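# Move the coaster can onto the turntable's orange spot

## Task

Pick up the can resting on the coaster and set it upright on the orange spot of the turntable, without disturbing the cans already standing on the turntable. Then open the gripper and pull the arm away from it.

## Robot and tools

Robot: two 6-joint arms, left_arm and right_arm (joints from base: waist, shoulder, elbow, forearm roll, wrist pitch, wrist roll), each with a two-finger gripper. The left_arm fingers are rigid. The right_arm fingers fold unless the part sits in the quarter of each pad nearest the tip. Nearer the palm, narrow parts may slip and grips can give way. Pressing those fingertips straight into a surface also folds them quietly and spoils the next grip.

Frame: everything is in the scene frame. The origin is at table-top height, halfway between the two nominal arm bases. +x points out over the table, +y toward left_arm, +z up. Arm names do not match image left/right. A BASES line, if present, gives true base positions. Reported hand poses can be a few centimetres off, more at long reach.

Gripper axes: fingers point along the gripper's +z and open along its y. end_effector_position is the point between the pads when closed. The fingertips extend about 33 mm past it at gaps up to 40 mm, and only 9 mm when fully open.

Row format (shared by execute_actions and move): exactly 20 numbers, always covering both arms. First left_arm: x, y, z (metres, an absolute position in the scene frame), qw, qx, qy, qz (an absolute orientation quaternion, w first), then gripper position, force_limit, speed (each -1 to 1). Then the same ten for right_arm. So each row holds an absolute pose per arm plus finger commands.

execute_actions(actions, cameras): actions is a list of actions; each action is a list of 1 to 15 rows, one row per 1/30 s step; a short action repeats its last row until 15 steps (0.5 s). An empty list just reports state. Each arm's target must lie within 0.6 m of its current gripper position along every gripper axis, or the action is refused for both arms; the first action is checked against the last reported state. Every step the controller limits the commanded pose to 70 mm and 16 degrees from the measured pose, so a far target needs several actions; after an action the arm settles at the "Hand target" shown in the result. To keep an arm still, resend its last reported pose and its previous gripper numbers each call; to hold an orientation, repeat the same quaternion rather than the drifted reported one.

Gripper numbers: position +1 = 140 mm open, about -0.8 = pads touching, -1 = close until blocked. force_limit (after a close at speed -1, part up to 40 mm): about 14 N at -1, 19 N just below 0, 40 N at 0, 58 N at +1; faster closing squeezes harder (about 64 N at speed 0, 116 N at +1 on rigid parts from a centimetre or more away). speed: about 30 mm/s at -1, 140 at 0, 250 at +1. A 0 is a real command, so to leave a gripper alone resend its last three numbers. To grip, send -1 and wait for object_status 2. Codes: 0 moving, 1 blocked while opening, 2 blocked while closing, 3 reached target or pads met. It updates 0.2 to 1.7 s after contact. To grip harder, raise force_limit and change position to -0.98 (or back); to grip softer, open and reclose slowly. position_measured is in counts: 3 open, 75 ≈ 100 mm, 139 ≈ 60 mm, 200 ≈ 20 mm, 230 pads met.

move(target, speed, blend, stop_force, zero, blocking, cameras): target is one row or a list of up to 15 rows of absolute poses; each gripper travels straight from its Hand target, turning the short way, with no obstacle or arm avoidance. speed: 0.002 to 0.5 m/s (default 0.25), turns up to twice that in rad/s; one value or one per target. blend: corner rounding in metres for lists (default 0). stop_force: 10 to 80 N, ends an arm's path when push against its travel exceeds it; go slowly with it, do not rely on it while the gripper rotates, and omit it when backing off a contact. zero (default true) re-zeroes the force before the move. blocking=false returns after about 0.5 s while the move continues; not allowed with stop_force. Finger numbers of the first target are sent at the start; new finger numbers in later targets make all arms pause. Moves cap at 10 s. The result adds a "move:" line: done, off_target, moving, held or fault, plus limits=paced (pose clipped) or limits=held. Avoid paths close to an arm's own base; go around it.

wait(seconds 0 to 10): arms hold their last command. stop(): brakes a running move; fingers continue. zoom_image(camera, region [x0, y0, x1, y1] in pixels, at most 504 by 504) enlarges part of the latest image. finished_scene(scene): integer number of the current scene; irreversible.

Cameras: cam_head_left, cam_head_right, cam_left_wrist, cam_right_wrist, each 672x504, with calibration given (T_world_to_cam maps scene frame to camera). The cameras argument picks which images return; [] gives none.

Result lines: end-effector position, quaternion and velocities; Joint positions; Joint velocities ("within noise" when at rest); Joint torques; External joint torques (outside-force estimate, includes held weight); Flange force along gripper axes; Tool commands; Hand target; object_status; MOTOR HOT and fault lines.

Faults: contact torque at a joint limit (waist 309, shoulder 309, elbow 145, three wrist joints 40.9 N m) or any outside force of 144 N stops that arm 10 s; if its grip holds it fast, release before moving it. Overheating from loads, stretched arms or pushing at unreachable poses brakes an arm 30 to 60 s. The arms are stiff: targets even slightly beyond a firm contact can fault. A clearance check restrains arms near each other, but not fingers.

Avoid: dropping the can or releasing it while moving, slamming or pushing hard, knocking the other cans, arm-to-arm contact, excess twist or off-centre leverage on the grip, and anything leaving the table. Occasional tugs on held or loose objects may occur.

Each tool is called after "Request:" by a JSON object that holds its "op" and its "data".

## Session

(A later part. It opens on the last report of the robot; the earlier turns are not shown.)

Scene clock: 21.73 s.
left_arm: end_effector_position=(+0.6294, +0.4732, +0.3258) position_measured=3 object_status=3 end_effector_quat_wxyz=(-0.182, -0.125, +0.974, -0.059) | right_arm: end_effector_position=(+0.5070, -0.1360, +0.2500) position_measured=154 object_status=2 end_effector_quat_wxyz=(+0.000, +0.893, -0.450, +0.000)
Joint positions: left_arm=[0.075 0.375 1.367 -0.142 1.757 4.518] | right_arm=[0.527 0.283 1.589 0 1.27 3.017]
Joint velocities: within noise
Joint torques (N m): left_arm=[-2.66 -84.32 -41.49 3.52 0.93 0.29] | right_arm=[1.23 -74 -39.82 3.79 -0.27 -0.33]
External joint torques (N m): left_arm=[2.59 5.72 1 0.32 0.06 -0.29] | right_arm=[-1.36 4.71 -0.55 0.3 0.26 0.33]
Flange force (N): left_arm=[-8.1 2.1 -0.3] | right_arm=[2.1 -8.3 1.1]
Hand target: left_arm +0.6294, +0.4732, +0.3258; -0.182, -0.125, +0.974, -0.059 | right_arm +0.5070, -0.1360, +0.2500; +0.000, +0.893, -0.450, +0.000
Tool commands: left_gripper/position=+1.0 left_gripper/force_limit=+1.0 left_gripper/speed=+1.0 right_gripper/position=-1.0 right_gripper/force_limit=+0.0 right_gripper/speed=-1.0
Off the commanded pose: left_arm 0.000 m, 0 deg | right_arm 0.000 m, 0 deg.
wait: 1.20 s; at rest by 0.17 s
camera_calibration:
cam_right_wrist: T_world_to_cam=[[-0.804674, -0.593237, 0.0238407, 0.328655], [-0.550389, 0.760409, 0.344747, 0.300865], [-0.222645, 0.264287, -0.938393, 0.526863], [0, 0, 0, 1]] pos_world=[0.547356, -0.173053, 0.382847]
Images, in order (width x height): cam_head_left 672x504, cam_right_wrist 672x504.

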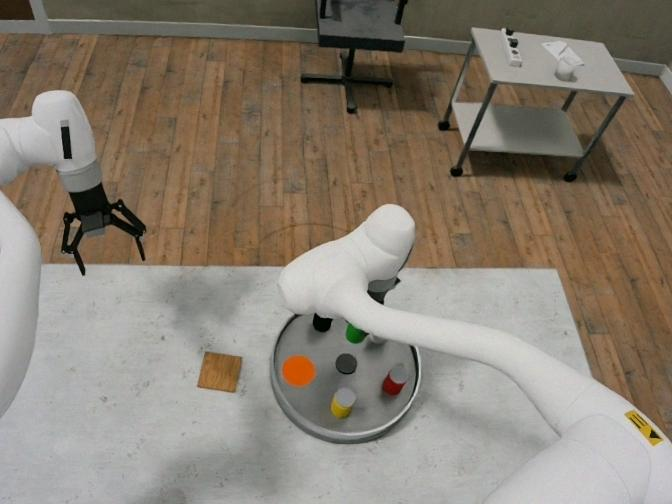

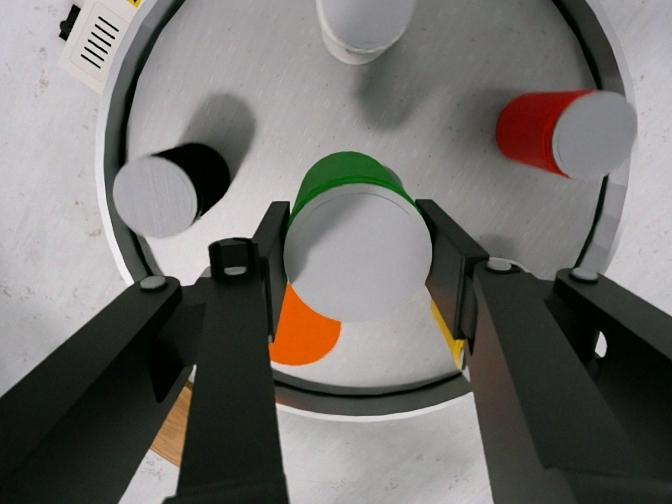

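Request:
{"op": "move", "data": {"target": [0.6294,0.4732,0.3258,-0.182,-0.125,0.974,-0.059,1,1,1,0.4654,-0.0797,0.15,0,0.893,-0.45,0,-1,0,-1], "speed": 0.2, "cameras": ["cam_right_wrist"]}}

Request:
{"op": "move", "data": {"target": [0.6294,0.4732,0.3258,-0.182,-0.125,0.974,-0.059,1,1,1,0.4654,-0.0797,0.1,0,0.893,-0.45,0,-1,0,-1], "speed": 0.015, "stop_force": 10, "cameras": ["cam_right_wrist"]}}

Request:
{"op": "move", "data": {"target": [[0.6294,0.4732,0.3258,-0.182,-0.125,0.974,-0.059,1,1,1,0.4654,-0.0797,0.24,0,0.893,-0.45,0,-1,0,-1],[0.6294,0.4732,0.3258,-0.182,-0.125,0.974,-0.059,1,1,1,0.6187,-0.0534,0.24,0,0.893,-0.45,0,-1,0,-1]], "speed": 0.25, "blend": [0.03, 0], "cameras": ["cam_right_wrist"]}}

Request:
{"op": "wait", "data": {"seconds": 0.7, "cameras": ["cam_right_wrist", "cam_head_right"]}}

Request:
{"op": "wait", "data": {"seconds": 0.7, "cameras": ["cam_right_wrist"]}}

Request:
{"op": "wait", "data": {"seconds": 0.7, "cameras": ["cam_right_wrist"]}}

Scene clock: 23.47 s.
left_arm: end_effector_position=(+0.6294, +0.4732, +0.3258) position_measured=3 object_status=3 end_effector_quat_wxyz=(-0.182, -0.125, +0.974, -0.059) | right_arm: end_effector_position=(+0.4654, -0.0797, +0.1500) position_measured=154 object_status=2 end_effector_quat_wxyz=(+0.000, +0.893, -0.450, +0.000)
Joint positions: left_arm=[0.075 0.375 1.367 -0.142 1.757 4.518] | right_arm=[0.626 0.341 1.702 0 1.099 3.116]
Joint velocities: within noise
Joint torques (N m): left_arm=[-2.53 -84.43 -41.59 3.53 0.92 0.25] | right_arm=[1.08 -76.83 -37.06 3.62 -0.19 -0.32]
External joint torques (N m): left_arm=[2.57 5.88 1.16 0.32 0.07 -0.25] | right_arm=[-1.04 4.11 -0.67 0.22 0.18 0.32]
Flange force (N): left_arm=[-8.1 2.2 0.0] | right_arm=[0.8 -7.4 2.1]
Hand target: left_arm +0.6294, +0.4732, +0.3258; -0.182, -0.125, +0.974, -0.059 | right_arm +0.4654, -0.0797, +0.1500; +0.000, +0.893, -0.450, +0.000
Off the commanded pose: left_arm 0.000 m, 0 deg | right_arm 0.000 m, 0 deg.
move: done
camera_calibration:
cam_right_wrist: T_world_to_cam=[[-0.804747, -0.593137, 0.0238818, 0.330976], [-0.550245, 0.760439, 0.344909, 0.269525], [-0.222739, 0.264423, -0.938332, 0.408909], [0, 0, 0, 1]] pos_world=[0.505736, -0.116768, 0.282827]
Images, in order (width x height): cam_right_wrist 672x504.

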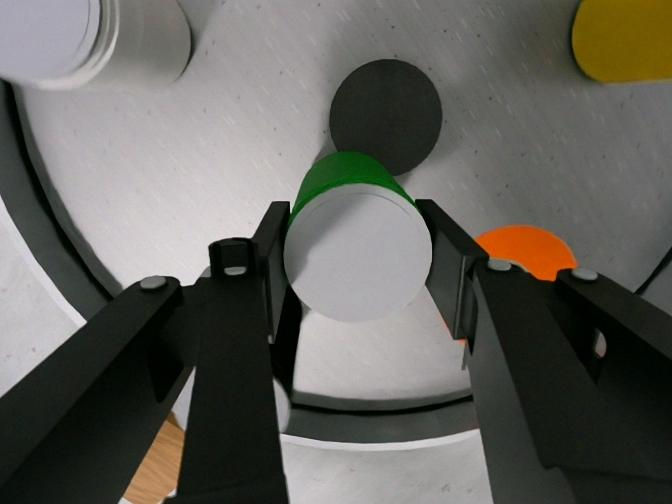

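Scene clock: 24.53 s.
left_arm: end_effector_position=(+0.6294, +0.4732, +0.3258) position_measured=3 object_status=3 end_effector_quat_wxyz=(-0.182, -0.125, +0.974, -0.059) | right_arm: end_effector_position=(+0.4655, -0.0796, +0.1428) position_measured=154 object_status=2 end_effector_quat_wxyz=(+0.000, +0.893, -0.450, +0.000)
Joint positions: left_arm=[0.075 0.375 1.367 -0.142 1.757 4.518] | right_arm=[0.626 0.346 1.709 0 1.086 3.116]
Joint velocities: within noise
Joint torques (N m): left_arm=[-2.84 -84.18 -41.65 3.51 0.95 0.26] | right_arm=[-0.04 -65.14 -29.75 3.27 -1 -0.35]
External joint torques (N m): left_arm=[2.78 5.58 1.17 0.34 0.03 -0.26] | right_arm=[0.18 -8.22 -7.93 0.56 0.98 0.35]
Flange force (N): left_arm=[-7.6 2.5 0.1] | right_arm=[-0.9 -5.1 -15.4]
Hand target: left_arm +0.6294, +0.4732, +0.3258; -0.182, -0.125, +0.974, -0.059 | right_arm +0.4655, -0.0796, +0.1428; +0.000, +0.893, -0.450, +0.000
Off the commanded pose: left_arm 0.000 m, 0 deg | right_arm 0.043 m, 0 deg.
move: contact (right_arm)
camera_calibration:
cam_right_wrist: T_world_to_cam=[[-0.804661, -0.593264, 0.0236249, 0.331238], [-0.550477, 0.760355, 0.344725, 0.272148], [-0.222476, 0.264382, -0.938406, 0.402047], [0, 0, 0, 1]] pos_world=[0.505792, -0.116711, 0.275641]
Images, in order (width x height): cam_right_wrist 672x504.

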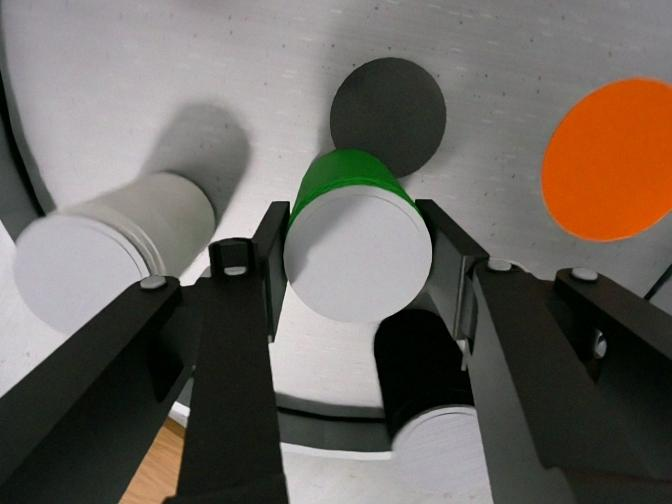

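Scene clock: 25.93 s.
left_arm: end_effector_position=(+0.6294, +0.4732, +0.3258) position_measured=3 object_status=3 end_effector_quat_wxyz=(-0.182, -0.125, +0.974, -0.059) | right_arm: end_effector_position=(+0.6187, -0.0535, +0.2401) position_measured=154 object_status=2 end_effector_quat_wxyz=(+0.000, +0.893, -0.450, +0.000)
Joint positions: left_arm=[0.075 0.375 1.367 -0.142 1.757 4.518] | right_arm=[0.548 0.505 1.286 0 1.35 3.037]
Joint velocities: within noise
Joint torques (N m): left_arm=[-2.42 -84.26 -41.66 3.52 0.88 0.26] | right_arm=[0.69 -96.93 -40.46 3.89 -0.25 -0.24]
External joint torques (N m): left_arm=[2.19 5.6 1.12 0.32 0.1 -0.26] | right_arm=[-0.62 5.13 -0.86 0.31 0.24 0.24]
Flange force (N): left_arm=[-7.6 1.7 0.0] | right_arm=[1.1 -10.8 0.4]
Hand target: left_arm +0.6294, +0.4732, +0.3258; -0.182, -0.125, +0.974, -0.059 | right_arm +0.6187, -0.0534, +0.2400; +0.000, +0.893, -0.450, +0.000
Off the commanded pose: left_arm 0.000 m, 0 deg | right_arm 0.000 m, 0 deg.
move: done
camera_calibration:
cam_right_wrist: T_world_to_cam=[[-0.804717, -0.593182, 0.0237941, 0.467777], [-0.550372, 0.760465, 0.344649, 0.303067], [-0.222534, 0.264249, -0.93843, 0.520566], [0, 0, 0, 1]] pos_world=[0.659072, -0.0905542, 0.372933]
Images, in order (width x height): cam_right_wrist 672x504.

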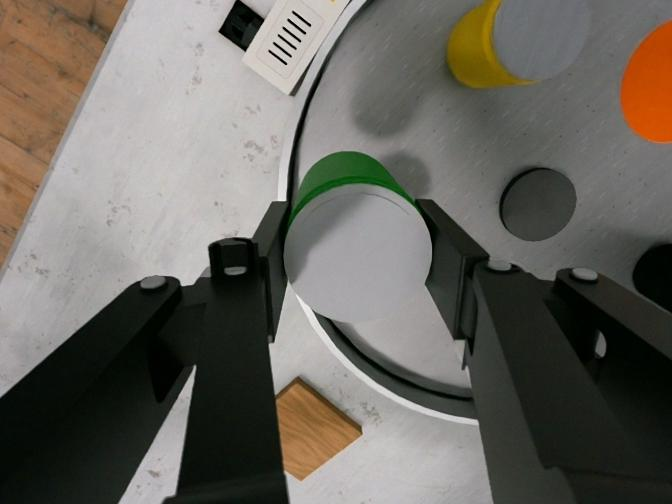

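Scene clock: 26.63 s.
left_arm: end_effector_position=(+0.6294, +0.4732, +0.3258) position_measured=3 object_status=3 end_effector_quat_wxyz=(-0.182, -0.125, +0.974, -0.059) | right_arm: end_effector_position=(+0.6187, -0.0534, +0.2400) position_measured=154 object_status=2 end_effector_quat_wxyz=(+0.000, +0.893, -0.450, +0.000)
Joint positions: left_arm=[0.075 0.375 1.367 -0.142 1.757 4.518] | right_arm=[0.548 0.505 1.286 0 1.35 3.037]
Joint velocities: within noise
Joint torques (N m): left_arm=[-2.65 -84.63 -41.7 3.5 0.93 0.26] | right_arm=[0.92 -96.96 -40.7 3.97 -0.23 -0.31]
External joint torques (N m): left_arm=[2.71 6.04 1.21 0.35 0.06 -0.26] | right_arm=[-0.98 4.51 -0.89 0.25 0.22 0.31]
Flange force (N): left_arm=[-8.3 2.3 0.1] | right_arm=[1.4 -9.8 0.2]
Hand target: left_arm +0.6294, +0.4732, +0.3258; -0.182, -0.125, +0.974, -0.059 | right_arm +0.6187, -0.0534, +0.2400; +0.000, +0.893, -0.450, +0.000
Tool commands: left_gripper/position=+1.0 left_gripper/force_limit=+1.0 left_gripper/speed=+1.0 right_gripper/position=-1.0 right_gripper/force_limit=+0.0 right_gripper/speed=-1.0
Off the commanded pose: left_arm 0.000 m, 0 deg | right_arm 0.000 m, 0 deg.
wait: 0.70 s; at rest by 0.17 s
camera_calibration:
cam_right_wrist: T_world_to_cam=[[-0.804675, -0.593236, 0.023843, 0.467779], [-0.550392, 0.760416, 0.344726, 0.302996], [-0.222635, 0.26427, -0.9384, 0.520532], [0, 0, 0, 1]] pos_world=[0.659065, -0.0904603, 0.372864]
Images, in order (width x height): cam_head_right 672x504, cam_right_wrist 672x504.

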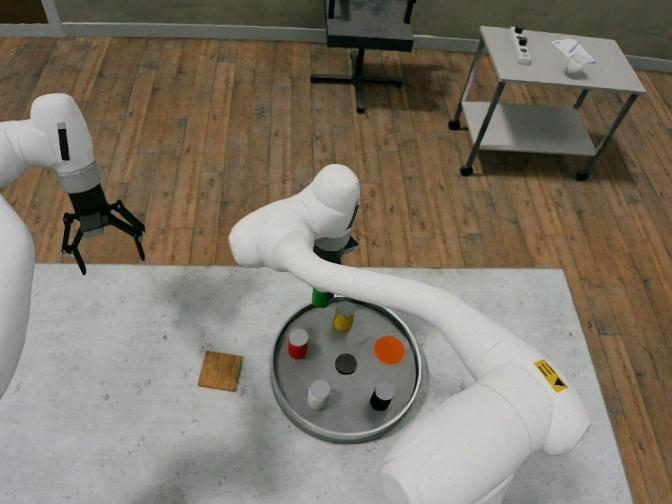

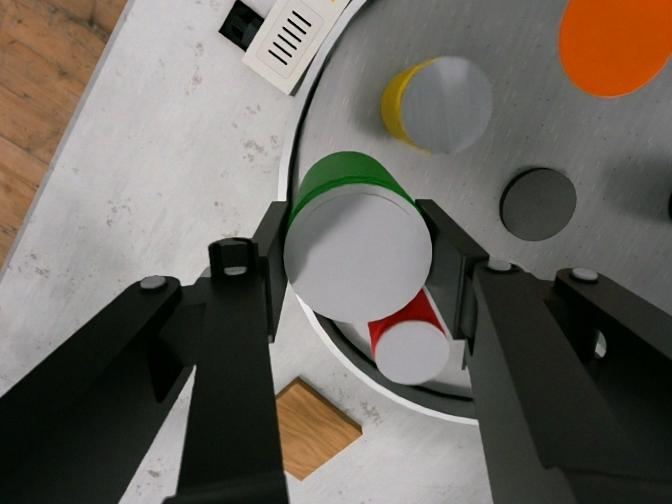

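Scene clock: 27.33 s.
left_arm: end_effector_position=(+0.6294, +0.4732, +0.3258) position_measured=3 object_status=3 end_effector_quat_wxyz=(-0.182, -0.125, +0.974, -0.059) | right_arm: end_effector_position=(+0.6187, -0.0534, +0.2400) position_measured=154 object_status=2 end_effector_quat_wxyz=(+0.000, +0.893, -0.450, +0.000)
Joint positions: left_arm=[0.075 0.375 1.367 -0.142 1.757 4.518] | right_arm=[0.548 0.505 1.286 0 1.35 3.037]
Joint velocities: within noise
Joint torques (N m): left_arm=[-2.74 -84.02 -41.57 3.49 0.9 0.27] | right_arm=[1.02 -96.75 -40.69 3.84 -0.18 -0.24]
External joint torques (N m): left_arm=[2.71 5.53 1.13 0.35 0.08 -0.27] | right_arm=[-1.08 4.73 -0.71 0.36 0.17 0.24]
Flange force (N): left_arm=[-7.6 2.4 0.0] | right_arm=[1.6 -9.6 0.6]
Hand target: left_arm +0.6294, +0.4732, +0.3258; -0.182, -0.125, +0.974, -0.059 | right_arm +0.6187, -0.0534, +0.2400; +0.000, +0.893, -0.450, +0.000
Tool commands: left_gripper/position=+1.0 left_gripper/force_limit=+1.0 left_gripper/speed=+1.0 right_gripper/position=-1.0 right_gripper/force_limit=+0.0 right_gripper/speed=-1.0
Off the commanded pose: left_arm 0.000 m, 0 deg | right_arm 0.000 m, 0 deg.
wait: 0.70 s; at rest by 0.17 s
camera_calibration:
cam_right_wrist: T_world_to_cam=[[-0.804673, -0.59324, 0.0238416, 0.467779], [-0.550391, 0.760408, 0.344745, 0.302978], [-0.222646, 0.264285, -0.938394, 0.520533], [0, 0, 0, 1]] pos_world=[0.65906, -0.0904511, 0.372862]
Images, in order (width x height): cam_right_wrist 672x504.

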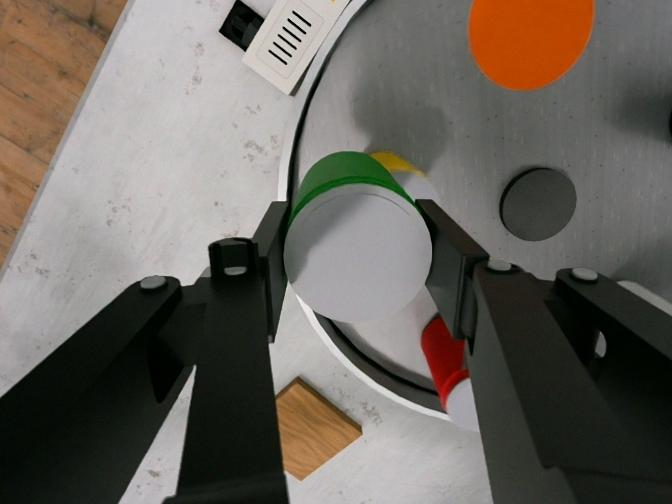

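Scene clock: 28.03 s.
left_arm: end_effector_position=(+0.6294, +0.4732, +0.3258) position_measured=3 object_status=3 end_effector_quat_wxyz=(-0.182, -0.125, +0.974, -0.059) | right_arm: end_effector_position=(+0.6187, -0.0534, +0.2400) position_measured=154 object_status=2 end_effector_quat_wxyz=(+0.000, +0.893, -0.450, +0.000)
Joint positions: left_arm=[0.075 0.375 1.367 -0.142 1.757 4.518] | right_arm=[0.548 0.505 1.286 0 1.35 3.037]
Joint velocities: within noise
Joint torques (N m): left_arm=[-2.79 -84.02 -41.63 3.5 0.92 0.24] | right_arm=[0.81 -96.78 -40.72 3.94 -0.18 -0.29]
External joint torques (N m): left_arm=[2.71 5.6 1.24 0.33 0.07 -0.24] | right_arm=[-0.7 4.56 -0.75 0.28 0.17 0.29]
Flange force (N): left_arm=[-7.5 2.5 0.2] | right_arm=[1.1 -9.5 0.5]
Hand target: left_arm +0.6294, +0.4732, +0.3258; -0.182, -0.125, +0.974, -0.059 | right_arm +0.6187, -0.0534, +0.2400; +0.000, +0.893, -0.450, +0.000
Tool commands: left_gripper/position=+1.0 left_gripper/force_limit=+1.0 left_gripper/speed=+1.0 right_gripper/position=-1.0 right_gripper/force_limit=+0.0 right_gripper/speed=-1.0
Off the commanded pose: left_arm 0.000 m, 0 deg | right_arm 0.000 m, 0 deg.
wait: 0.70 s; at rest by 0.17 s
camera_calibration:
cam_right_wrist: T_world_to_cam=[[-0.804673, -0.59324, 0.023833, 0.467784], [-0.550394, 0.760407, 0.344744, 0.30298], [-0.222639, 0.264289, -0.938394, 0.52053], [0, 0, 0, 1]] pos_world=[0.659061, -0.0904503, 0.372863]
Images, in order (width x height): cam_right_wrist 672x504.

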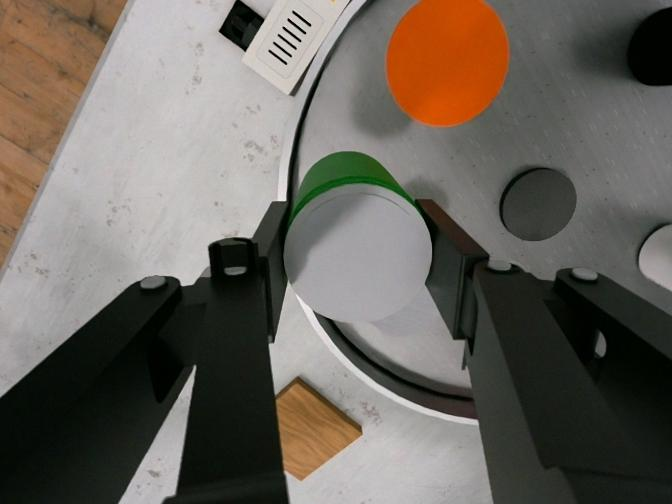

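Request:
{"op": "zoom_image", "data": {"camera": "cam_right_wrist", "region": [440, 120, 640, 280]}}

Scaled by 2.520 from the camera's 672x504 image, which has a finer 960x720 frame.

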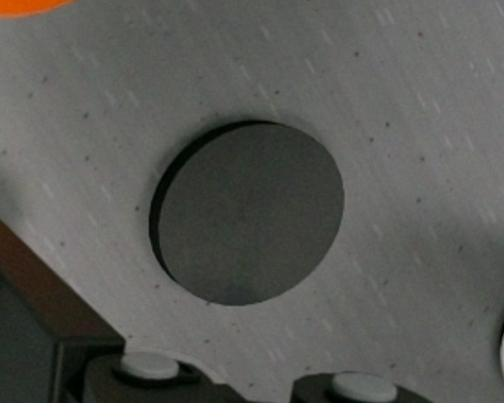

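Request:
{"op": "move", "data": {"target": [[0.6294,0.4732,0.3258,-0.182,-0.125,0.974,-0.059,1,1,1,0.5165,-0.1842,0.24,0,0.893,-0.45,0,-1,0,-1],[0.6294,0.4732,0.3258,-0.182,-0.125,0.974,-0.059,1,1,1,0.5165,-0.1842,0.146,0,0.893,-0.45,0,-1,0,-1]], "speed": 0.25, "blend": [0.01, 0], "cameras": ["cam_right_wrist"]}}

Request:
{"op": "move", "data": {"target": [0.6294,0.4732,0.3258,-0.182,-0.125,0.974,-0.059,1,1,1,0.5165,-0.1842,0.12,0,0.893,-0.45,0,-1,0,-1], "speed": 0.012, "stop_force": 10, "cameras": ["cam_right_wrist"]}}

Request:
{"op": "move", "data": {"target": [[0.6294,0.4732,0.3258,-0.182,-0.125,0.974,-0.059,1,1,1,0.5165,-0.1842,0.24,0,0.893,-0.45,0,-1,0,-1],[0.6294,0.4732,0.3258,-0.182,-0.125,0.974,-0.059,1,1,1,0.5837,-0.0498,0.24,0,0.893,-0.45,0,-1,0,-1]], "speed": 0.25, "blend": [0.01, 0], "cameras": ["cam_right_wrist"]}}

Request:
{"op": "wait", "data": {"seconds": 0.7, "cameras": ["cam_right_wrist"]}}

Scene clock: 30.90 s.
left_arm: end_effector_position=(+0.6294, +0.4732, +0.3258) position_measured=3 object_status=3 end_effector_quat_wxyz=(-0.182, -0.125, +0.974, -0.059) | right_arm: end_effector_position=(+0.5165, -0.1842, +0.1460) position_measured=154 object_status=2 end_effector_quat_wxyz=(+0.000, +0.893, -0.450, +0.000)
Joint positions: left_arm=[0.075 0.375 1.367 -0.142 1.757 4.518] | right_arm=[0.46 0.323 1.735 0 1.083 2.949]
Joint velocities: within noise
Joint torques (N m): left_arm=[-2.95 -84.26 -41.61 3.5 0.89 0.29] | right_arm=[1.06 -74.72 -36.48 3.55 -0.19 -0.28]
External joint torques (N m): left_arm=[2.99 5.59 1.15 0.34 0.09 -0.3] | right_arm=[-1.07 4.26 -0.95 0.25 0.17 0.28]
Flange force (N): left_arm=[-7.7 2.7 -0.1] | right_arm=[2.3 -7.9 2.1]
Hand target: left_arm +0.6294, +0.4732, +0.3258; -0.182, -0.125, +0.974, -0.059 | right_arm +0.5165, -0.1842, +0.1460; +0.000, +0.893, -0.450, +0.000
Off the commanded pose: left_arm 0.000 m, 0 deg | right_arm 0.000 m, 0 deg.
move: done
camera_calibration:
cam_right_wrist: T_world_to_cam=[[-0.804694, -0.593211, 0.0238391, 0.310208], [-0.55036, 0.76042, 0.344768, 0.378588], [-0.222648, 0.264312, -0.938385, 0.444138], [0, 0, 0, 1]] pos_world=[0.556869, -0.221259, 0.278853]
Images, in order (width x height): cam_right_wrist 672x504.

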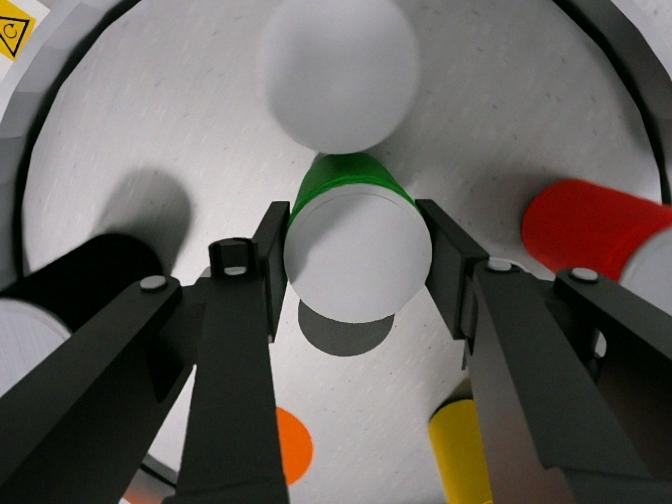

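Scene clock: 32.40 s.
left_arm: end_effector_position=(+0.6294, +0.4732, +0.3258) position_measured=3 object_status=3 end_effector_quat_wxyz=(-0.182, -0.125, +0.974, -0.059) | right_arm: end_effector_position=(+0.5167, -0.1841, +0.1352) position_measured=154 object_status=2 end_effector_quat_wxyz=(+0.000, +0.893, -0.450, +0.000)
Joint positions: left_arm=[0.075 0.375 1.367 -0.142 1.757 4.518] | right_arm=[0.46 0.332 1.745 0 1.064 2.949]
Joint velocities: within noise
Joint torques (N m): left_arm=[-2.81 -84.32 -41.57 3.49 0.9 0.25] | right_arm=[0.59 -58.8 -23.81 3.27 0.8 -0.24]
External joint torques (N m): left_arm=[2.84 5.81 1.17 0.35 0.08 -0.25] | right_arm=[-0.48 -12.38 -13.26 0.5 -0.82 0.24]
Flange force (N): left_arm=[-8.0 2.5 0.0] | right_arm=[1.6 -8.5 -20.7]
Hand target: left_arm +0.6294, +0.4732, +0.3258; -0.182, -0.125, +0.974, -0.059 | right_arm +0.5166, -0.1841, +0.1352; +0.000, +0.893, -0.450, +0.000
Off the commanded pose: left_arm 0.000 m, 0 deg | right_arm 0.015 m, 0 deg.
move: contact (right_arm)
camera_calibration:
cam_right_wrist: T_world_to_cam=[[-0.804703, -0.593216, 0.0234016, 0.310691], [-0.550498, 0.760355, 0.344692, 0.382412], [-0.22227, 0.264492, -0.938424, 0.433853], [0, 0, 0, 1]] pos_world=[0.556964, -0.221213, 0.268053]
Images, in order (width x height): cam_right_wrist 672x504.

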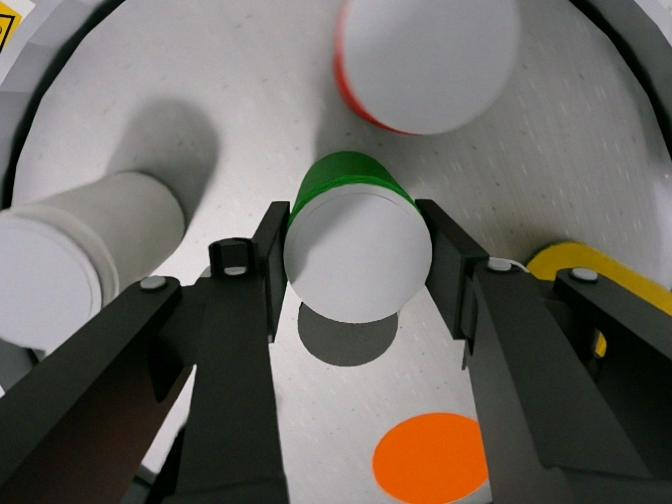

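Scene clock: 33.83 s.
left_arm: end_effector_position=(+0.6294, +0.4732, +0.3258) position_measured=3 object_status=3 end_effector_quat_wxyz=(-0.182, -0.125, +0.974, -0.059) | right_arm: end_effector_position=(+0.5837, -0.0498, +0.2401) position_measured=154 object_status=2 end_effector_quat_wxyz=(+0.000, +0.893, -0.450, +0.000)
Joint positions: left_arm=[0.075 0.375 1.367 -0.142 1.757 4.518] | right_arm=[0.573 0.461 1.354 0 1.327 3.063]
Joint velocities: within noise
Joint torques (N m): left_arm=[-2.67 -84.26 -41.6 3.55 0.91 0.26] | right_arm=[1.22 -90.88 -40.38 3.65 -0.22 -0.28]
External joint torques (N m): left_arm=[2.45 5.61 1.05 0.29 0.08 -0.27] | right_arm=[-1.29 3.3 -0.76 0.53 0.21 0.29]
Flange force (N): left_arm=[-7.8 2.0 -0.1] | right_arm=[1.5 -7.2 0.0]
Hand target: left_arm +0.6294, +0.4732, +0.3258; -0.182, -0.125, +0.974, -0.059 | right_arm +0.5837, -0.0498, +0.2400; +0.000, +0.893, -0.450, +0.000
Off the commanded pose: left_arm 0.000 m, 0 deg | right_arm 0.000 m, 0 deg.
move: done
camera_calibration:
cam_right_wrist: T_world_to_cam=[[-0.804699, -0.593206, 0.0237901, 0.44175], [-0.550349, 0.760392, 0.344848, 0.280889], [-0.222656, 0.264406, -0.938357, 0.51183], [0, 0, 0, 1]] pos_world=[0.624025, -0.0868674, 0.372906]
Images, in order (width x height): cam_right_wrist 672x504.

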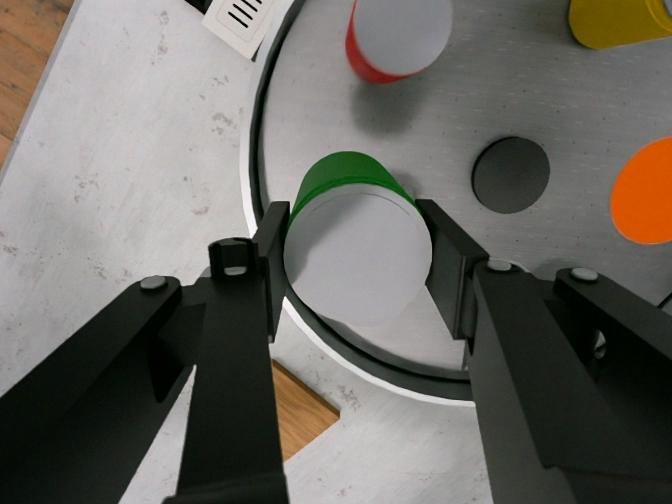

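Scene clock: 34.53 s.
left_arm: end_effector_position=(+0.6294, +0.4732, +0.3258) position_measured=3 object_status=3 end_effector_quat_wxyz=(-0.182, -0.125, +0.974, -0.059) | right_arm: end_effector_position=(+0.5837, -0.0498, +0.2400) position_measured=154 object_status=2 end_effector_quat_wxyz=(+0.000, +0.893, -0.450, +0.000)
Joint positions: left_arm=[0.075 0.375 1.367 -0.142 1.757 4.518] | right_arm=[0.573 0.461 1.354 0 1.327 3.063]
Joint velocities: within noise
Joint torques (N m): left_arm=[-2.62 -84.34 -41.67 3.47 0.97 0.27] | right_arm=[1 -92.35 -40.21 3.91 -0.24 -0.34]
External joint torques (N m): left_arm=[2.51 6.04 1.34 0.36 0.02 -0.27] | right_arm=[-0.97 4.59 -0.93 0.27 0.23 0.34]
Flange force (N): left_arm=[-8.0 2.1 0.4] | right_arm=[1.1 -9.8 0.3]
Hand target: left_arm +0.6294, +0.4732, +0.3258; -0.182, -0.125, +0.974, -0.059 | right_arm +0.5837, -0.0498, +0.2400; +0.000, +0.893, -0.450, +0.000
Tool commands: left_gripper/position=+1.0 left_gripper/force_limit=+1.0 left_gripper/speed=+1.0 right_gripper/position=-1.0 right_gripper/force_limit=+0.0 right_gripper/speed=-1.0
Off the commanded pose: left_arm 0.000 m, 0 deg | right_arm 0.000 m, 0 deg.
wait: 0.70 s; at rest by 0.17 s
camera_calibration:
cam_right_wrist: T_world_to_cam=[[-0.804674, -0.593238, 0.0238447, 0.44175], [-0.550393, 0.760415, 0.344726, 0.280994], [-0.222636, 0.264268, -0.9384, 0.511788], [0, 0, 0, 1]] pos_world=[0.624064, -0.0868581, 0.372863]
Images, in order (width x height): cam_right_wrist 672x504.

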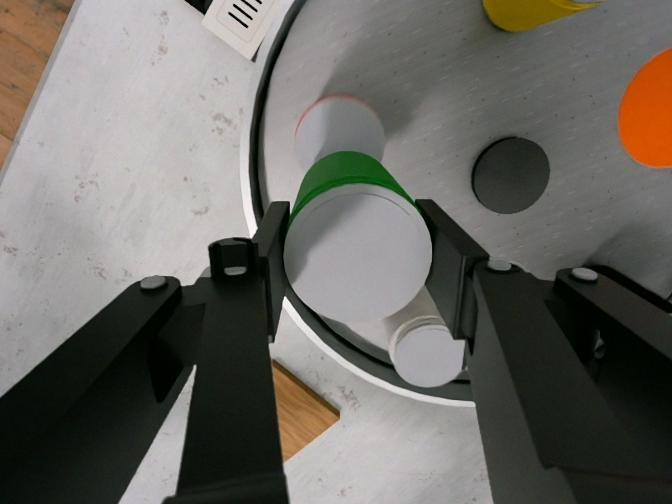

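Request:
{"op": "wait", "data": {"seconds": 1.8, "cameras": ["cam_right_wrist"]}}

Request:
{"op": "wait", "data": {"seconds": 0.5, "cameras": ["cam_right_wrist"]}}

Request:
{"op": "wait", "data": {"seconds": 0.4, "cameras": ["cam_right_wrist"]}}

Scene clock: 36.57 s.
left_arm: end_effector_position=(+0.6294, +0.4732, +0.3258) position_measured=3 object_status=3 end_effector_quat_wxyz=(-0.182, -0.125, +0.974, -0.059) | right_arm: end_effector_position=(+0.5837, -0.0498, +0.2400) position_measured=154 object_status=2 end_effector_quat_wxyz=(+0.000, +0.893, -0.450, +0.000)
Joint positions: left_arm=[0.075 0.375 1.367 -0.142 1.757 4.518] | right_arm=[0.573 0.461 1.354 0 1.327 3.063]
Joint velocities: within noise
Joint torques (N m): left_arm=[-2.93 -84.19 -41.64 3.5 0.9 0.27] | right_arm=[0.96 -92.35 -40.19 3.89 -0.2 -0.22]
External joint torques (N m): left_arm=[2.96 5.5 1.14 0.35 0.08 -0.27] | right_arm=[-0.8 4.19 -1.04 0.3 0.19 0.22]
Flange force (N): left_arm=[-7.6 2.7 0.0] | right_arm=[1.0 -9.4 0.1]
Hand target: left_arm +0.6294, +0.4732, +0.3258; -0.182, -0.125, +0.974, -0.059 | right_arm +0.5837, -0.0498, +0.2400; +0.000, +0.893, -0.450, +0.000
Tool commands: left_gripper/position=+1.0 left_gripper/force_limit=+1.0 left_gripper/speed=+1.0 right_gripper/position=-1.0 right_gripper/force_limit=+0.0 right_gripper/speed=-1.0
Off the commanded pose: left_arm 0.000 m, 0 deg | right_arm 0.000 m, 0 deg.
wait: 1.80 s; at rest from the start
camera_calibration:
cam_right_wrist: T_world_to_cam=[[-0.804672, -0.593242, 0.0238321, 0.441756], [-0.5504, 0.76041, 0.344725, 0.280994], [-0.222628, 0.264273, -0.938401, 0.511782], [0, 0, 0, 1]] pos_world=[0.624065, -0.0868535, 0.372863]
Images, in order (width x height): cam_right_wrist 672x504.

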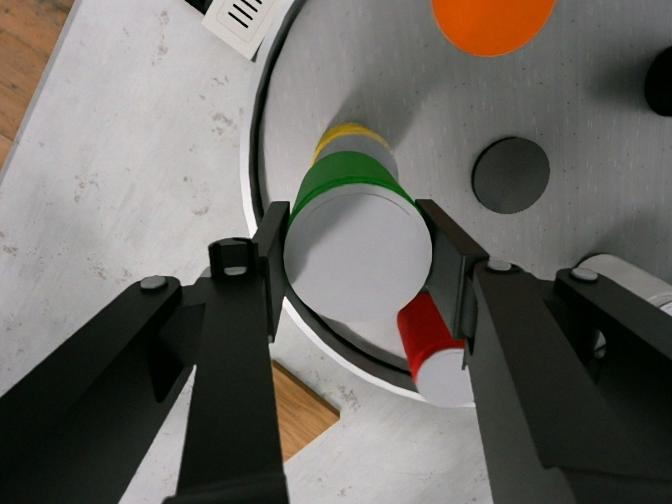

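Scene clock: 37.07 s.
left_arm: end_effector_position=(+0.6294, +0.4732, +0.3258) position_measured=3 object_status=3 end_effector_quat_wxyz=(-0.182, -0.125, +0.974, -0.059) | right_arm: end_effector_position=(+0.5837, -0.0498, +0.2400) position_measured=154 object_status=2 end_effector_quat_wxyz=(+0.000, +0.893, -0.450, +0.000)
Joint positions: left_arm=[0.075 0.375 1.367 -0.142 1.757 4.518] | right_arm=[0.573 0.461 1.354 0 1.327 3.063]
Joint velocities: within noise
Joint torques (N m): left_arm=[-2.69 -84.37 -41.53 3.51 0.95 0.24] | right_arm=[0.37 -91.97 -40.38 3.84 -0.16 -0.26]
External joint torques (N m): left_arm=[2.73 5.69 0.95 0.35 0.03 -0.25] | right_arm=[-0.39 4.2 -0.78 0.34 0.15 0.26]
Flange force (N): left_arm=[-8.1 2.3 -0.3] | right_arm=[0.5 -8.7 0.5]
Hand target: left_arm +0.6294, +0.4732, +0.3258; -0.182, -0.125, +0.974, -0.059 | right_arm +0.5837, -0.0498, +0.2400; +0.000, +0.893, -0.450, +0.000
Tool commands: left_gripper/position=+1.0 left_gripper/force_limit=+1.0 left_gripper/speed=+1.0 right_gripper/position=-1.0 right_gripper/force_limit=+0.0 right_gripper/speed=-1.0
Off the commanded pose: left_arm 0.000 m, 0 deg | right_arm 0.000 m, 0 deg.
wait: 0.50 s; at rest by 0.17 s
camera_calibration:
cam_right_wrist: T_world_to_cam=[[-0.804672, -0.593242, 0.0238321, 0.441756], [-0.5504, 0.76041, 0.344725, 0.280994], [-0.222628, 0.264274, -0.938401, 0.511782], [0, 0, 0, 1]] pos_world=[0.624065, -0.0868534, 0.372863]
Images, in order (width x height): cam_right_wrist 672x504.

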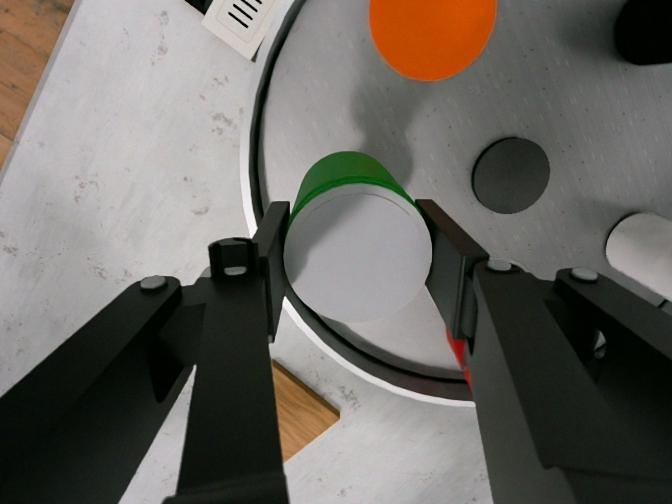

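Scene clock: 37.47 s.
left_arm: end_effector_position=(+0.6294, +0.4732, +0.3258) position_measured=3 object_status=3 end_effector_quat_wxyz=(-0.182, -0.125, +0.974, -0.059) | right_arm: end_effector_position=(+0.5837, -0.0498, +0.2400) position_measured=154 object_status=2 end_effector_quat_wxyz=(+0.000, +0.893, -0.450, +0.000)
Joint positions: left_arm=[0.075 0.375 1.367 -0.142 1.757 4.518] | right_arm=[0.573 0.461 1.354 0 1.327 3.063]
Joint velocities: within noise
Joint torques (N m): left_arm=[-2.61 -84.17 -41.6 3.52 0.9 0.29] | right_arm=[0.93 -92.82 -40.44 3.83 -0.09 -0.27]
External joint torques (N m): left_arm=[2.44 5.6 1.12 0.32 0.08 -0.3] | right_arm=[-0.9 4.66 -0.93 0.37 0.07 0.27]
Flange force (N): left_arm=[-7.7 2.0 0.0] | right_arm=[1.1 -9.7 0.6]
Hand target: left_arm +0.6294, +0.4732, +0.3258; -0.182, -0.125, +0.974, -0.059 | right_arm +0.5837, -0.0498, +0.2400; +0.000, +0.893, -0.450, +0.000
Tool commands: left_gripper/position=+1.0 left_gripper/force_limit=+1.0 left_gripper/speed=+1.0 right_gripper/position=-1.0 right_gripper/force_limit=+0.0 right_gripper/speed=-1.0
Off the commanded pose: left_arm 0.000 m, 0 deg | right_arm 0.000 m, 0 deg.
wait: 0.40 s; at rest by 0.17 s
camera_calibration:
cam_right_wrist: T_world_to_cam=[[-0.804672, -0.593242, 0.0238319, 0.441756], [-0.550401, 0.76041, 0.344725, 0.280994], [-0.222627, 0.264274, -0.938401, 0.511782], [0, 0, 0, 1]] pos_world=[0.624065, -0.0868534, 0.372863]
Images, in order (width x height): cam_right_wrist 672x504.

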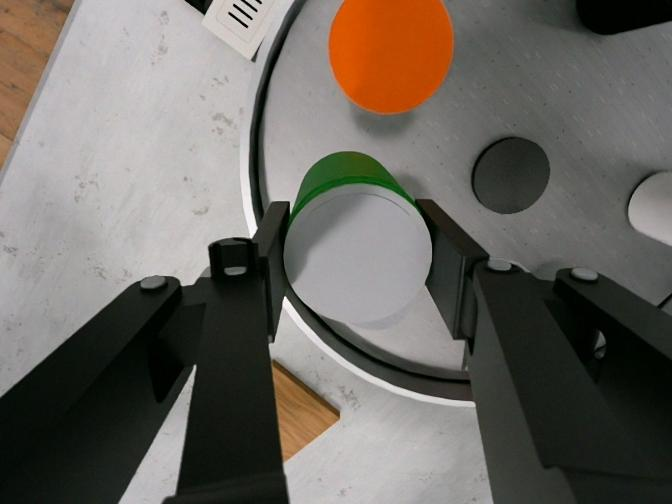

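Request:
{"op": "move", "data": {"target": [0.6294,0.4732,0.3258,-0.182,-0.125,0.974,-0.059,1,1,1,0.5815,-0.0512,0.23,0,0.893,-0.45,0,-1,0,-1], "speed": 0.1, "cameras": []}}

Request:
{"op": "wait", "data": {"seconds": 6, "cameras": []}}

Scene clock: 38.93 s.
left_arm: end_effector_position=(+0.6294, +0.4732, +0.3258) position_measured=3 object_status=3 end_effector_quat_wxyz=(-0.182, -0.125, +0.974, -0.059) | right_arm: end_effector_position=(+0.5815, -0.0512, +0.2300) position_measured=154 object_status=2 end_effector_quat_wxyz=(+0.000, +0.893, -0.450, +0.000)
Joint positions: left_arm=[0.075 0.375 1.367 -0.142 1.757 4.518] | right_arm=[0.573 0.461 1.372 0 1.308 3.063]
Joint velocities: within noise
Joint torques (N m): left_arm=[-2.56 -84.51 -41.61 3.5 0.91 0.3] | right_arm=[0.64 -91.93 -39.89 3.75 -0.13 -0.25]
External joint torques (N m): left_arm=[2.62 5.86 1.1 0.34 0.07 -0.3] | right_arm=[-0.54 4.43 -1.07 0.41 0.11 0.25]
Flange force (N): left_arm=[-8.1 2.1 -0.1] | right_arm=[0.7 -9.7 0.4]
Hand target: left_arm +0.6294, +0.4732, +0.3258; -0.182, -0.125, +0.974, -0.059 | right_arm +0.5815, -0.0512, +0.2300; +0.000, +0.893, -0.450, +0.000
Off the commanded pose: left_arm 0.000 m, 0 deg | right_arm 0.000 m, 0 deg.
move: done
No camera images: "cameras" was empty.

Scene clock: 44.93 s.
left_arm: end_effector_position=(+0.6294, +0.4732, +0.3258) position_measured=3 object_status=3 end_effector_quat_wxyz=(-0.182, -0.125, +0.974, -0.059) | right_arm: end_effector_position=(+0.5815, -0.0512, +0.2300) position_measured=154 object_status=2 end_effector_quat_wxyz=(+0.000, +0.893, -0.450, +0.000)
Joint positions: left_arm=[0.075 0.375 1.367 -0.142 1.757 4.518] | right_arm=[0.573 0.461 1.372 0 1.308 3.063]
Joint velocities: within noise
Joint torques (N m): left_arm=[-2.67 -84.09 -41.6 3.5 0.92 0.24] | right_arm=[0.14 -91.93 -40.04 3.81 -0.2 -0.31]
External joint torques (N m): left_arm=[2.62 5.48 1.13 0.34 0.06 -0.24] | right_arm=[-0.2 4.64 -0.85 0.34 0.18 0.31]
Flange force (N): left_arm=[-7.5 2.3 0.1] | right_arm=[0.2 -9.6 0.7]
Hand target: left_arm +0.6294, +0.4732, +0.3258; -0.182, -0.125, +0.974, -0.059 | right_arm +0.5815, -0.0512, +0.2300; +0.000, +0.893, -0.450, +0.000
Tool commands: left_gripper/position=+1.0 left_gripper/force_limit=+1.0 left_gripper/speed=+1.0 right_gripper/position=-1.0 right_gripper/force_limit=+0.0 right_gripper/speed=-1.0
Off the commanded pose: left_arm 0.000 m, 0 deg | right_arm 0.000 m, 0 deg.
wait: 6.00 s; at rest by 0.17 s
No camera images: "cameras" was empty.

Request:
{"op": "wait", "data": {"seconds": 1.38, "cameras": []}}

Request:
{"op": "move", "data": {"target": [0.6294,0.4732,0.3258,-0.182,-0.125,0.974,-0.059,1,1,1,0.5815,-0.0512,0.137,0,0.893,-0.45,0,-1,0,-1], "speed": 0.25, "cameras": []}}

Scene clock: 46.43 s.
left_arm: end_effector_position=(+0.6294, +0.4732, +0.3258) position_measured=3 object_status=3 end_effector_quat_wxyz=(-0.182, -0.125, +0.974, -0.059) | right_arm: end_effector_position=(+0.5815, -0.0512, +0.2300) position_measured=154 object_status=2 end_effector_quat_wxyz=(+0.000, +0.893, -0.450, +0.000)
Joint positions: left_arm=[0.075 0.375 1.367 -0.142 1.757 4.518] | right_arm=[0.573 0.461 1.372 0 1.308 3.063]
Joint velocities: within noise
Joint torques (N m): left_arm=[-2.4 -84.35 -41.64 3.5 0.9 0.25] | right_arm=[0.5 -92.12 -40.13 3.78 -0.17 -0.35]
External joint torques (N m): left_arm=[2.34 6.01 1.31 0.33 0.08 -0.26] | right_arm=[-0.61 4.3 -0.97 0.39 0.16 0.35]
Flange force (N): left_arm=[-8.0 1.9 0.3] | right_arm=[0.7 -9.3 0.4]
Hand target: left_arm +0.6294, +0.4732, +0.3258; -0.182, -0.125, +0.974, -0.059 | right_arm +0.5815, -0.0512, +0.2300; +0.000, +0.893, -0.450, +0.000
Tool commands: left_gripper/position=+1.0 left_gripper/force_limit=+1.0 left_gripper/speed=+1.0 right_gripper/position=-1.0 right_gripper/force_limit=+0.0 right_gripper/speed=-1.0
Off the commanded pose: left_arm 0.000 m, 0 deg | right_arm 0.000 m, 0 deg.
wait: 1.40 s; at rest by 0.07 s
No camera images: "cameras" was empty.

Scene clock: 47.17 s.
left_arm: end_effector_position=(+0.6294, +0.4732, +0.3258) position_measured=3 object_status=3 end_effector_quat_wxyz=(-0.182, -0.125, +0.974, -0.059) | right_arm: end_effector_position=(+0.5815, -0.0512, +0.1370) position_measured=154 object_status=2 end_effector_quat_wxyz=(+0.000, +0.893, -0.450, +0.000)
Joint positions: left_arm=[0.075 0.375 1.367 -0.142 1.757 4.518] | right_arm=[0.573 0.512 1.471 0 1.159 3.063]
Joint velocities: within noise
Joint torques (N m): left_arm=[-2.66 -84.43 -41.52 3.48 0.92 0.22] | right_arm=[0.7 -95.29 -38.07 3.62 -0.15 -0.33]
External joint torques (N m): left_arm=[2.62 5.86 1.09 0.36 0.06 -0.23] | right_arm=[-0.54 5.14 -0.85 0.34 0.14 0.33]
Flange force (N): left_arm=[-8.2 2.2 -0.1] | right_arm=[0.6 -9.8 2.3]
Hand target: left_arm +0.6294, +0.4732, +0.3258; -0.182, -0.125, +0.974, -0.059 | right_arm +0.5815, -0.0512, +0.1370; +0.000, +0.893, -0.450, +0.000
Off the commanded pose: left_arm 0.000 m, 0 deg | right_arm 0.000 m, 0 deg.
move: done
No camera images: "cameras" was empty.

Request:
{"op": "wait", "data": {"seconds": 0.32, "cameras": []}}

Request:
{"op": "execute_actions", "data": {"actions": [[[0.6294,0.4732,0.3258,-0.182,-0.125,0.974,-0.059,1,1,1,0.5815,-0.0512,0.137,0,0.893,-0.45,0,0.4,0,0.3]]], "cameras": []}}

Request:
{"op": "move", "data": {"target": [0.6294,0.4732,0.3258,-0.182,-0.125,0.974,-0.059,1,1,1,0.5815,-0.0512,0.28,0,0.893,-0.45,0,0.4,0,0.3], "speed": 0.3}}

Scene clock: 49.03 s.
left_arm: end_effector_position=(+0.6294, +0.4732, +0.3258) position_measured=3 object_status=3 end_effector_quat_wxyz=(-0.182, -0.125, +0.974, -0.059) | right_arm: end_effector_position=(+0.5815, -0.0512, +0.1370) position_measured=154 object_status=2 end_effector_quat_wxyz=(+0.000, +0.893, -0.450, +0.000)
Joint positions: left_arm=[0.075 0.375 1.367 -0.142 1.757 4.518] | right_arm=[0.573 0.512 1.471 0 1.159 3.063]
Joint velocities: within noise
Joint torques (N m): left_arm=[-2.62 -84.13 -41.63 3.54 0.92 0.29] | right_arm=[0.34 -94.83 -37.98 3.64 -0.22 -0.23]
External joint torques (N m): left_arm=[2.47 5.4 1.06 0.31 0.07 -0.29] | right_arm=[-0.51 5.13 -0.76 0.29 0.22 0.23]
Flange force (N): left_arm=[-7.4 2.0 -0.1] | right_arm=[0.7 -9.6 2.3]
Hand target: left_arm +0.6294, +0.4732, +0.3258; -0.182, -0.125, +0.974, -0.059 | right_arm +0.5815, -0.0512, +0.1370; +0.000, +0.893, -0.450, +0.000
Tool commands: left_gripper/position=+1.0 left_gripper/force_limit=+1.0 left_gripper/speed=+1.0 right_gripper/position=-1.0 right_gripper/force_limit=+0.0 right_gripper/speed=-1.0
Off the commanded pose: left_arm 0.000 m, 0 deg | right_arm 0.000 m, 0 deg.
wait: 0.33 s; at rest from the start
No camera images: "cameras" was empty.

Scene clock: 49.73 s.
left_arm: end_effector_position=(+0.6294, +0.4732, +0.3258) position_measured=3 object_status=3 end_effector_quat_wxyz=(-0.182, -0.125, +0.974, -0.059) | right_arm: end_effector_position=(+0.5815, -0.0512, +0.1370) position_measured=78 object_status=3 end_effector_quat_wxyz=(+0.000, +0.893, -0.450, +0.000)
Joint positions: left_arm=[0.075 0.375 1.367 -0.142 1.757 4.518] | right_arm=[0.573 0.512 1.471 0 1.159 3.063]
Joint velocities: within noise
Joint torques (N m): left_arm=[-2.79 -84.29 -41.6 3.51 0.91 0.24] | right_arm=[0.77 -93.53 -37.15 3.63 -0.14 -0.3]
External joint torques (N m): left_arm=[2.59 5.76 1.18 0.32 0.08 -0.25] | right_arm=[-0.6 3.06 -1.9 0.33 0.12 0.3]
Flange force (N): left_arm=[-7.9 2.2 0.1] | right_arm=[0.7 -9.1 0.1]
Hand target: left_arm +0.6294, +0.4732, +0.3258; -0.182, -0.125, +0.974, -0.059 | right_arm +0.5815, -0.0512, +0.1370; +0.000, +0.893, -0.450, +0.000
Off the commanded pose: left_arm 0.000 m, 0 deg | right_arm 0.000 m, 0 deg.
No camera images: "cameras" was empty.

Scene clock: 50.60 s.
left_arm: end_effector_position=(+0.6294, +0.4732, +0.3258) position_measured=3 object_status=3 end_effector_quat_wxyz=(-0.182, -0.125, +0.974, -0.059) | right_arm: end_effector_position=(+0.5815, -0.0512, +0.2800) position_measured=78 object_status=3 end_effector_quat_wxyz=(+0.000, +0.893, -0.450, +0.000)
Joint positions: left_arm=[0.075 0.375 1.367 -0.142 1.757 4.518] | right_arm=[0.573 0.443 1.308 0 1.391 3.063]
Joint velocities: within noise
Joint torques (N m): left_arm=[-2.61 -84.35 -41.57 3.5 0.92 0.28] | right_arm=[1.46 -89.72 -40.75 3.9 -0.22 -0.29]
External joint torques (N m): left_arm=[2.39 5.95 1.21 0.32 0.07 -0.29] | right_arm=[-1.74 2.73 -1.17 0.34 0.2 0.29]
Flange force (N): left_arm=[-8.1 1.9 0.1] | right_arm=[2.0 -7.4 -1.1]
Hand target: left_arm +0.6294, +0.4732, +0.3258; -0.182, -0.125, +0.974, -0.059 | right_arm +0.5815, -0.0512, +0.2800; +0.000, +0.893, -0.450, +0.000
Off the commanded pose: left_arm 0.000 m, 0 deg | right_arm 0.000 m, 0 deg.
move: done
camera_calibration:
cam_left_wrist: T_world_to_cam=[[-0.280578, 0.95859, -0.0487943, -0.253905], [0.959829, 0.280101, -0.016491, -0.727426], [-0.00214075, -0.0514612, -0.998673, 0.49385], [0, 0, 0, 1]] pos_world=[0.628022, 0.472558, 0.468809]
cam_right_wrist: T_world_to_cam=[[-0.804671, -0.59324, 0.0238877, 0.438156], [-0.550378, 0.760415, 0.344752, 0.267042], [-0.222685, 0.264265, -0.93839, 0.549194], [0, 0, 0, 1]] pos_world=[0.621843, -0.0882634, 0.412829]

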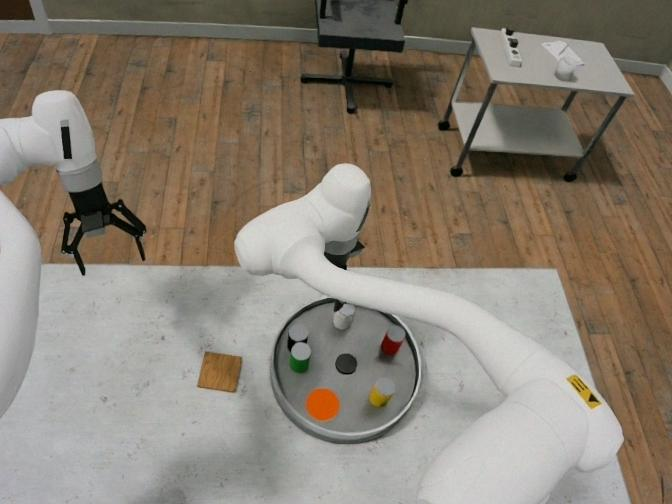

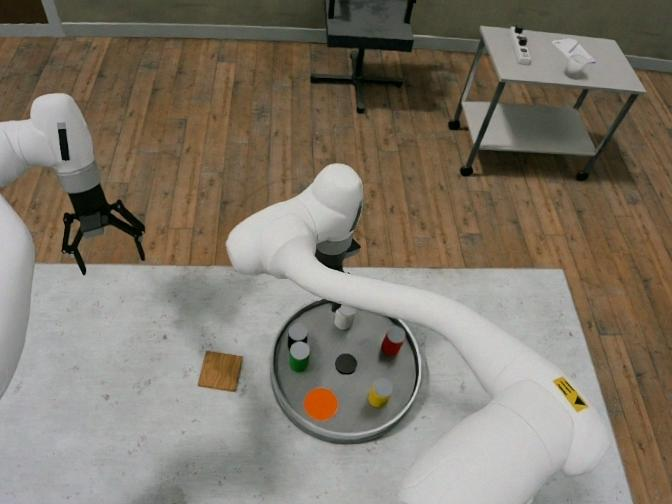

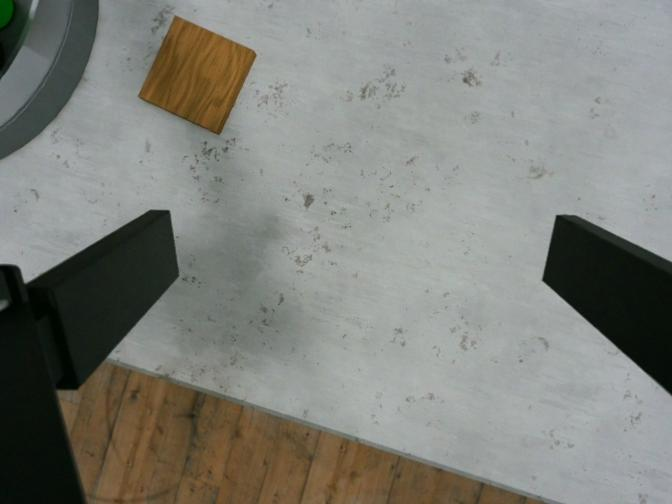

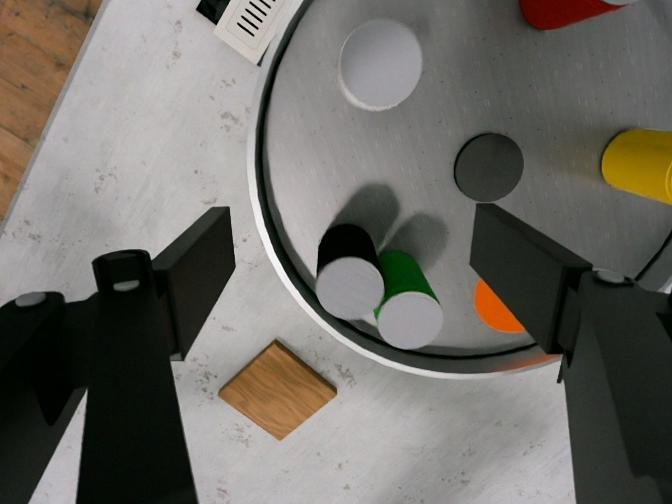

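Request:
{"op": "zoom_image", "data": {"camera": "cam_head_left", "region": [260, 280, 430, 450]}}

Request:
{"op": "zoom_image", "data": {"camera": "cam_right_wrist", "region": [250, 180, 550, 400]}}

Scaled by 2.965 from the camera's 672x504 image, which has a finer 960x720 frame.

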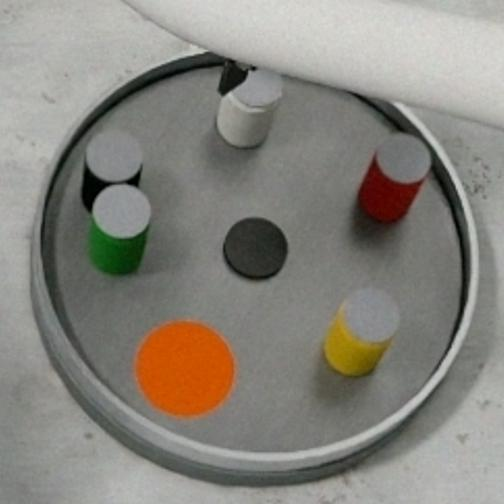

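Scaled by 1.680 from the camera's 672x504 image, which has a finer 960x720 frame.

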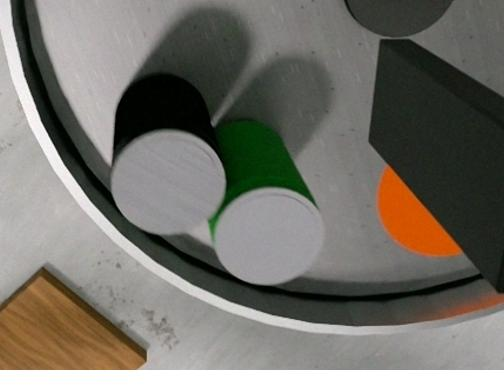

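Request:
{"op": "zoom_image", "data": {"camera": "cam_right_wrist", "region": [180, 0, 320, 80]}}

Request:
{"op": "zoom_image", "data": {"camera": "cam_head_right", "region": [310, 275, 370, 305]}}

Scaled by 3.600 from the camera's 672x504 image, which has a finer 960x720 frame.

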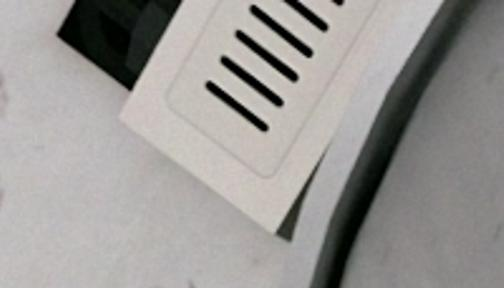

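Scaled by 8.400 from the camera's 672x504 image, which has a finer 960x720 frame.

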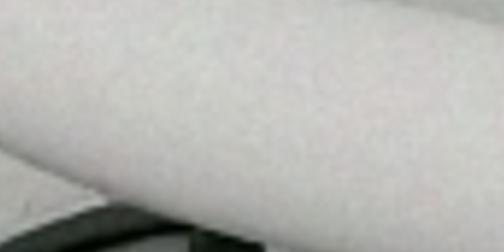

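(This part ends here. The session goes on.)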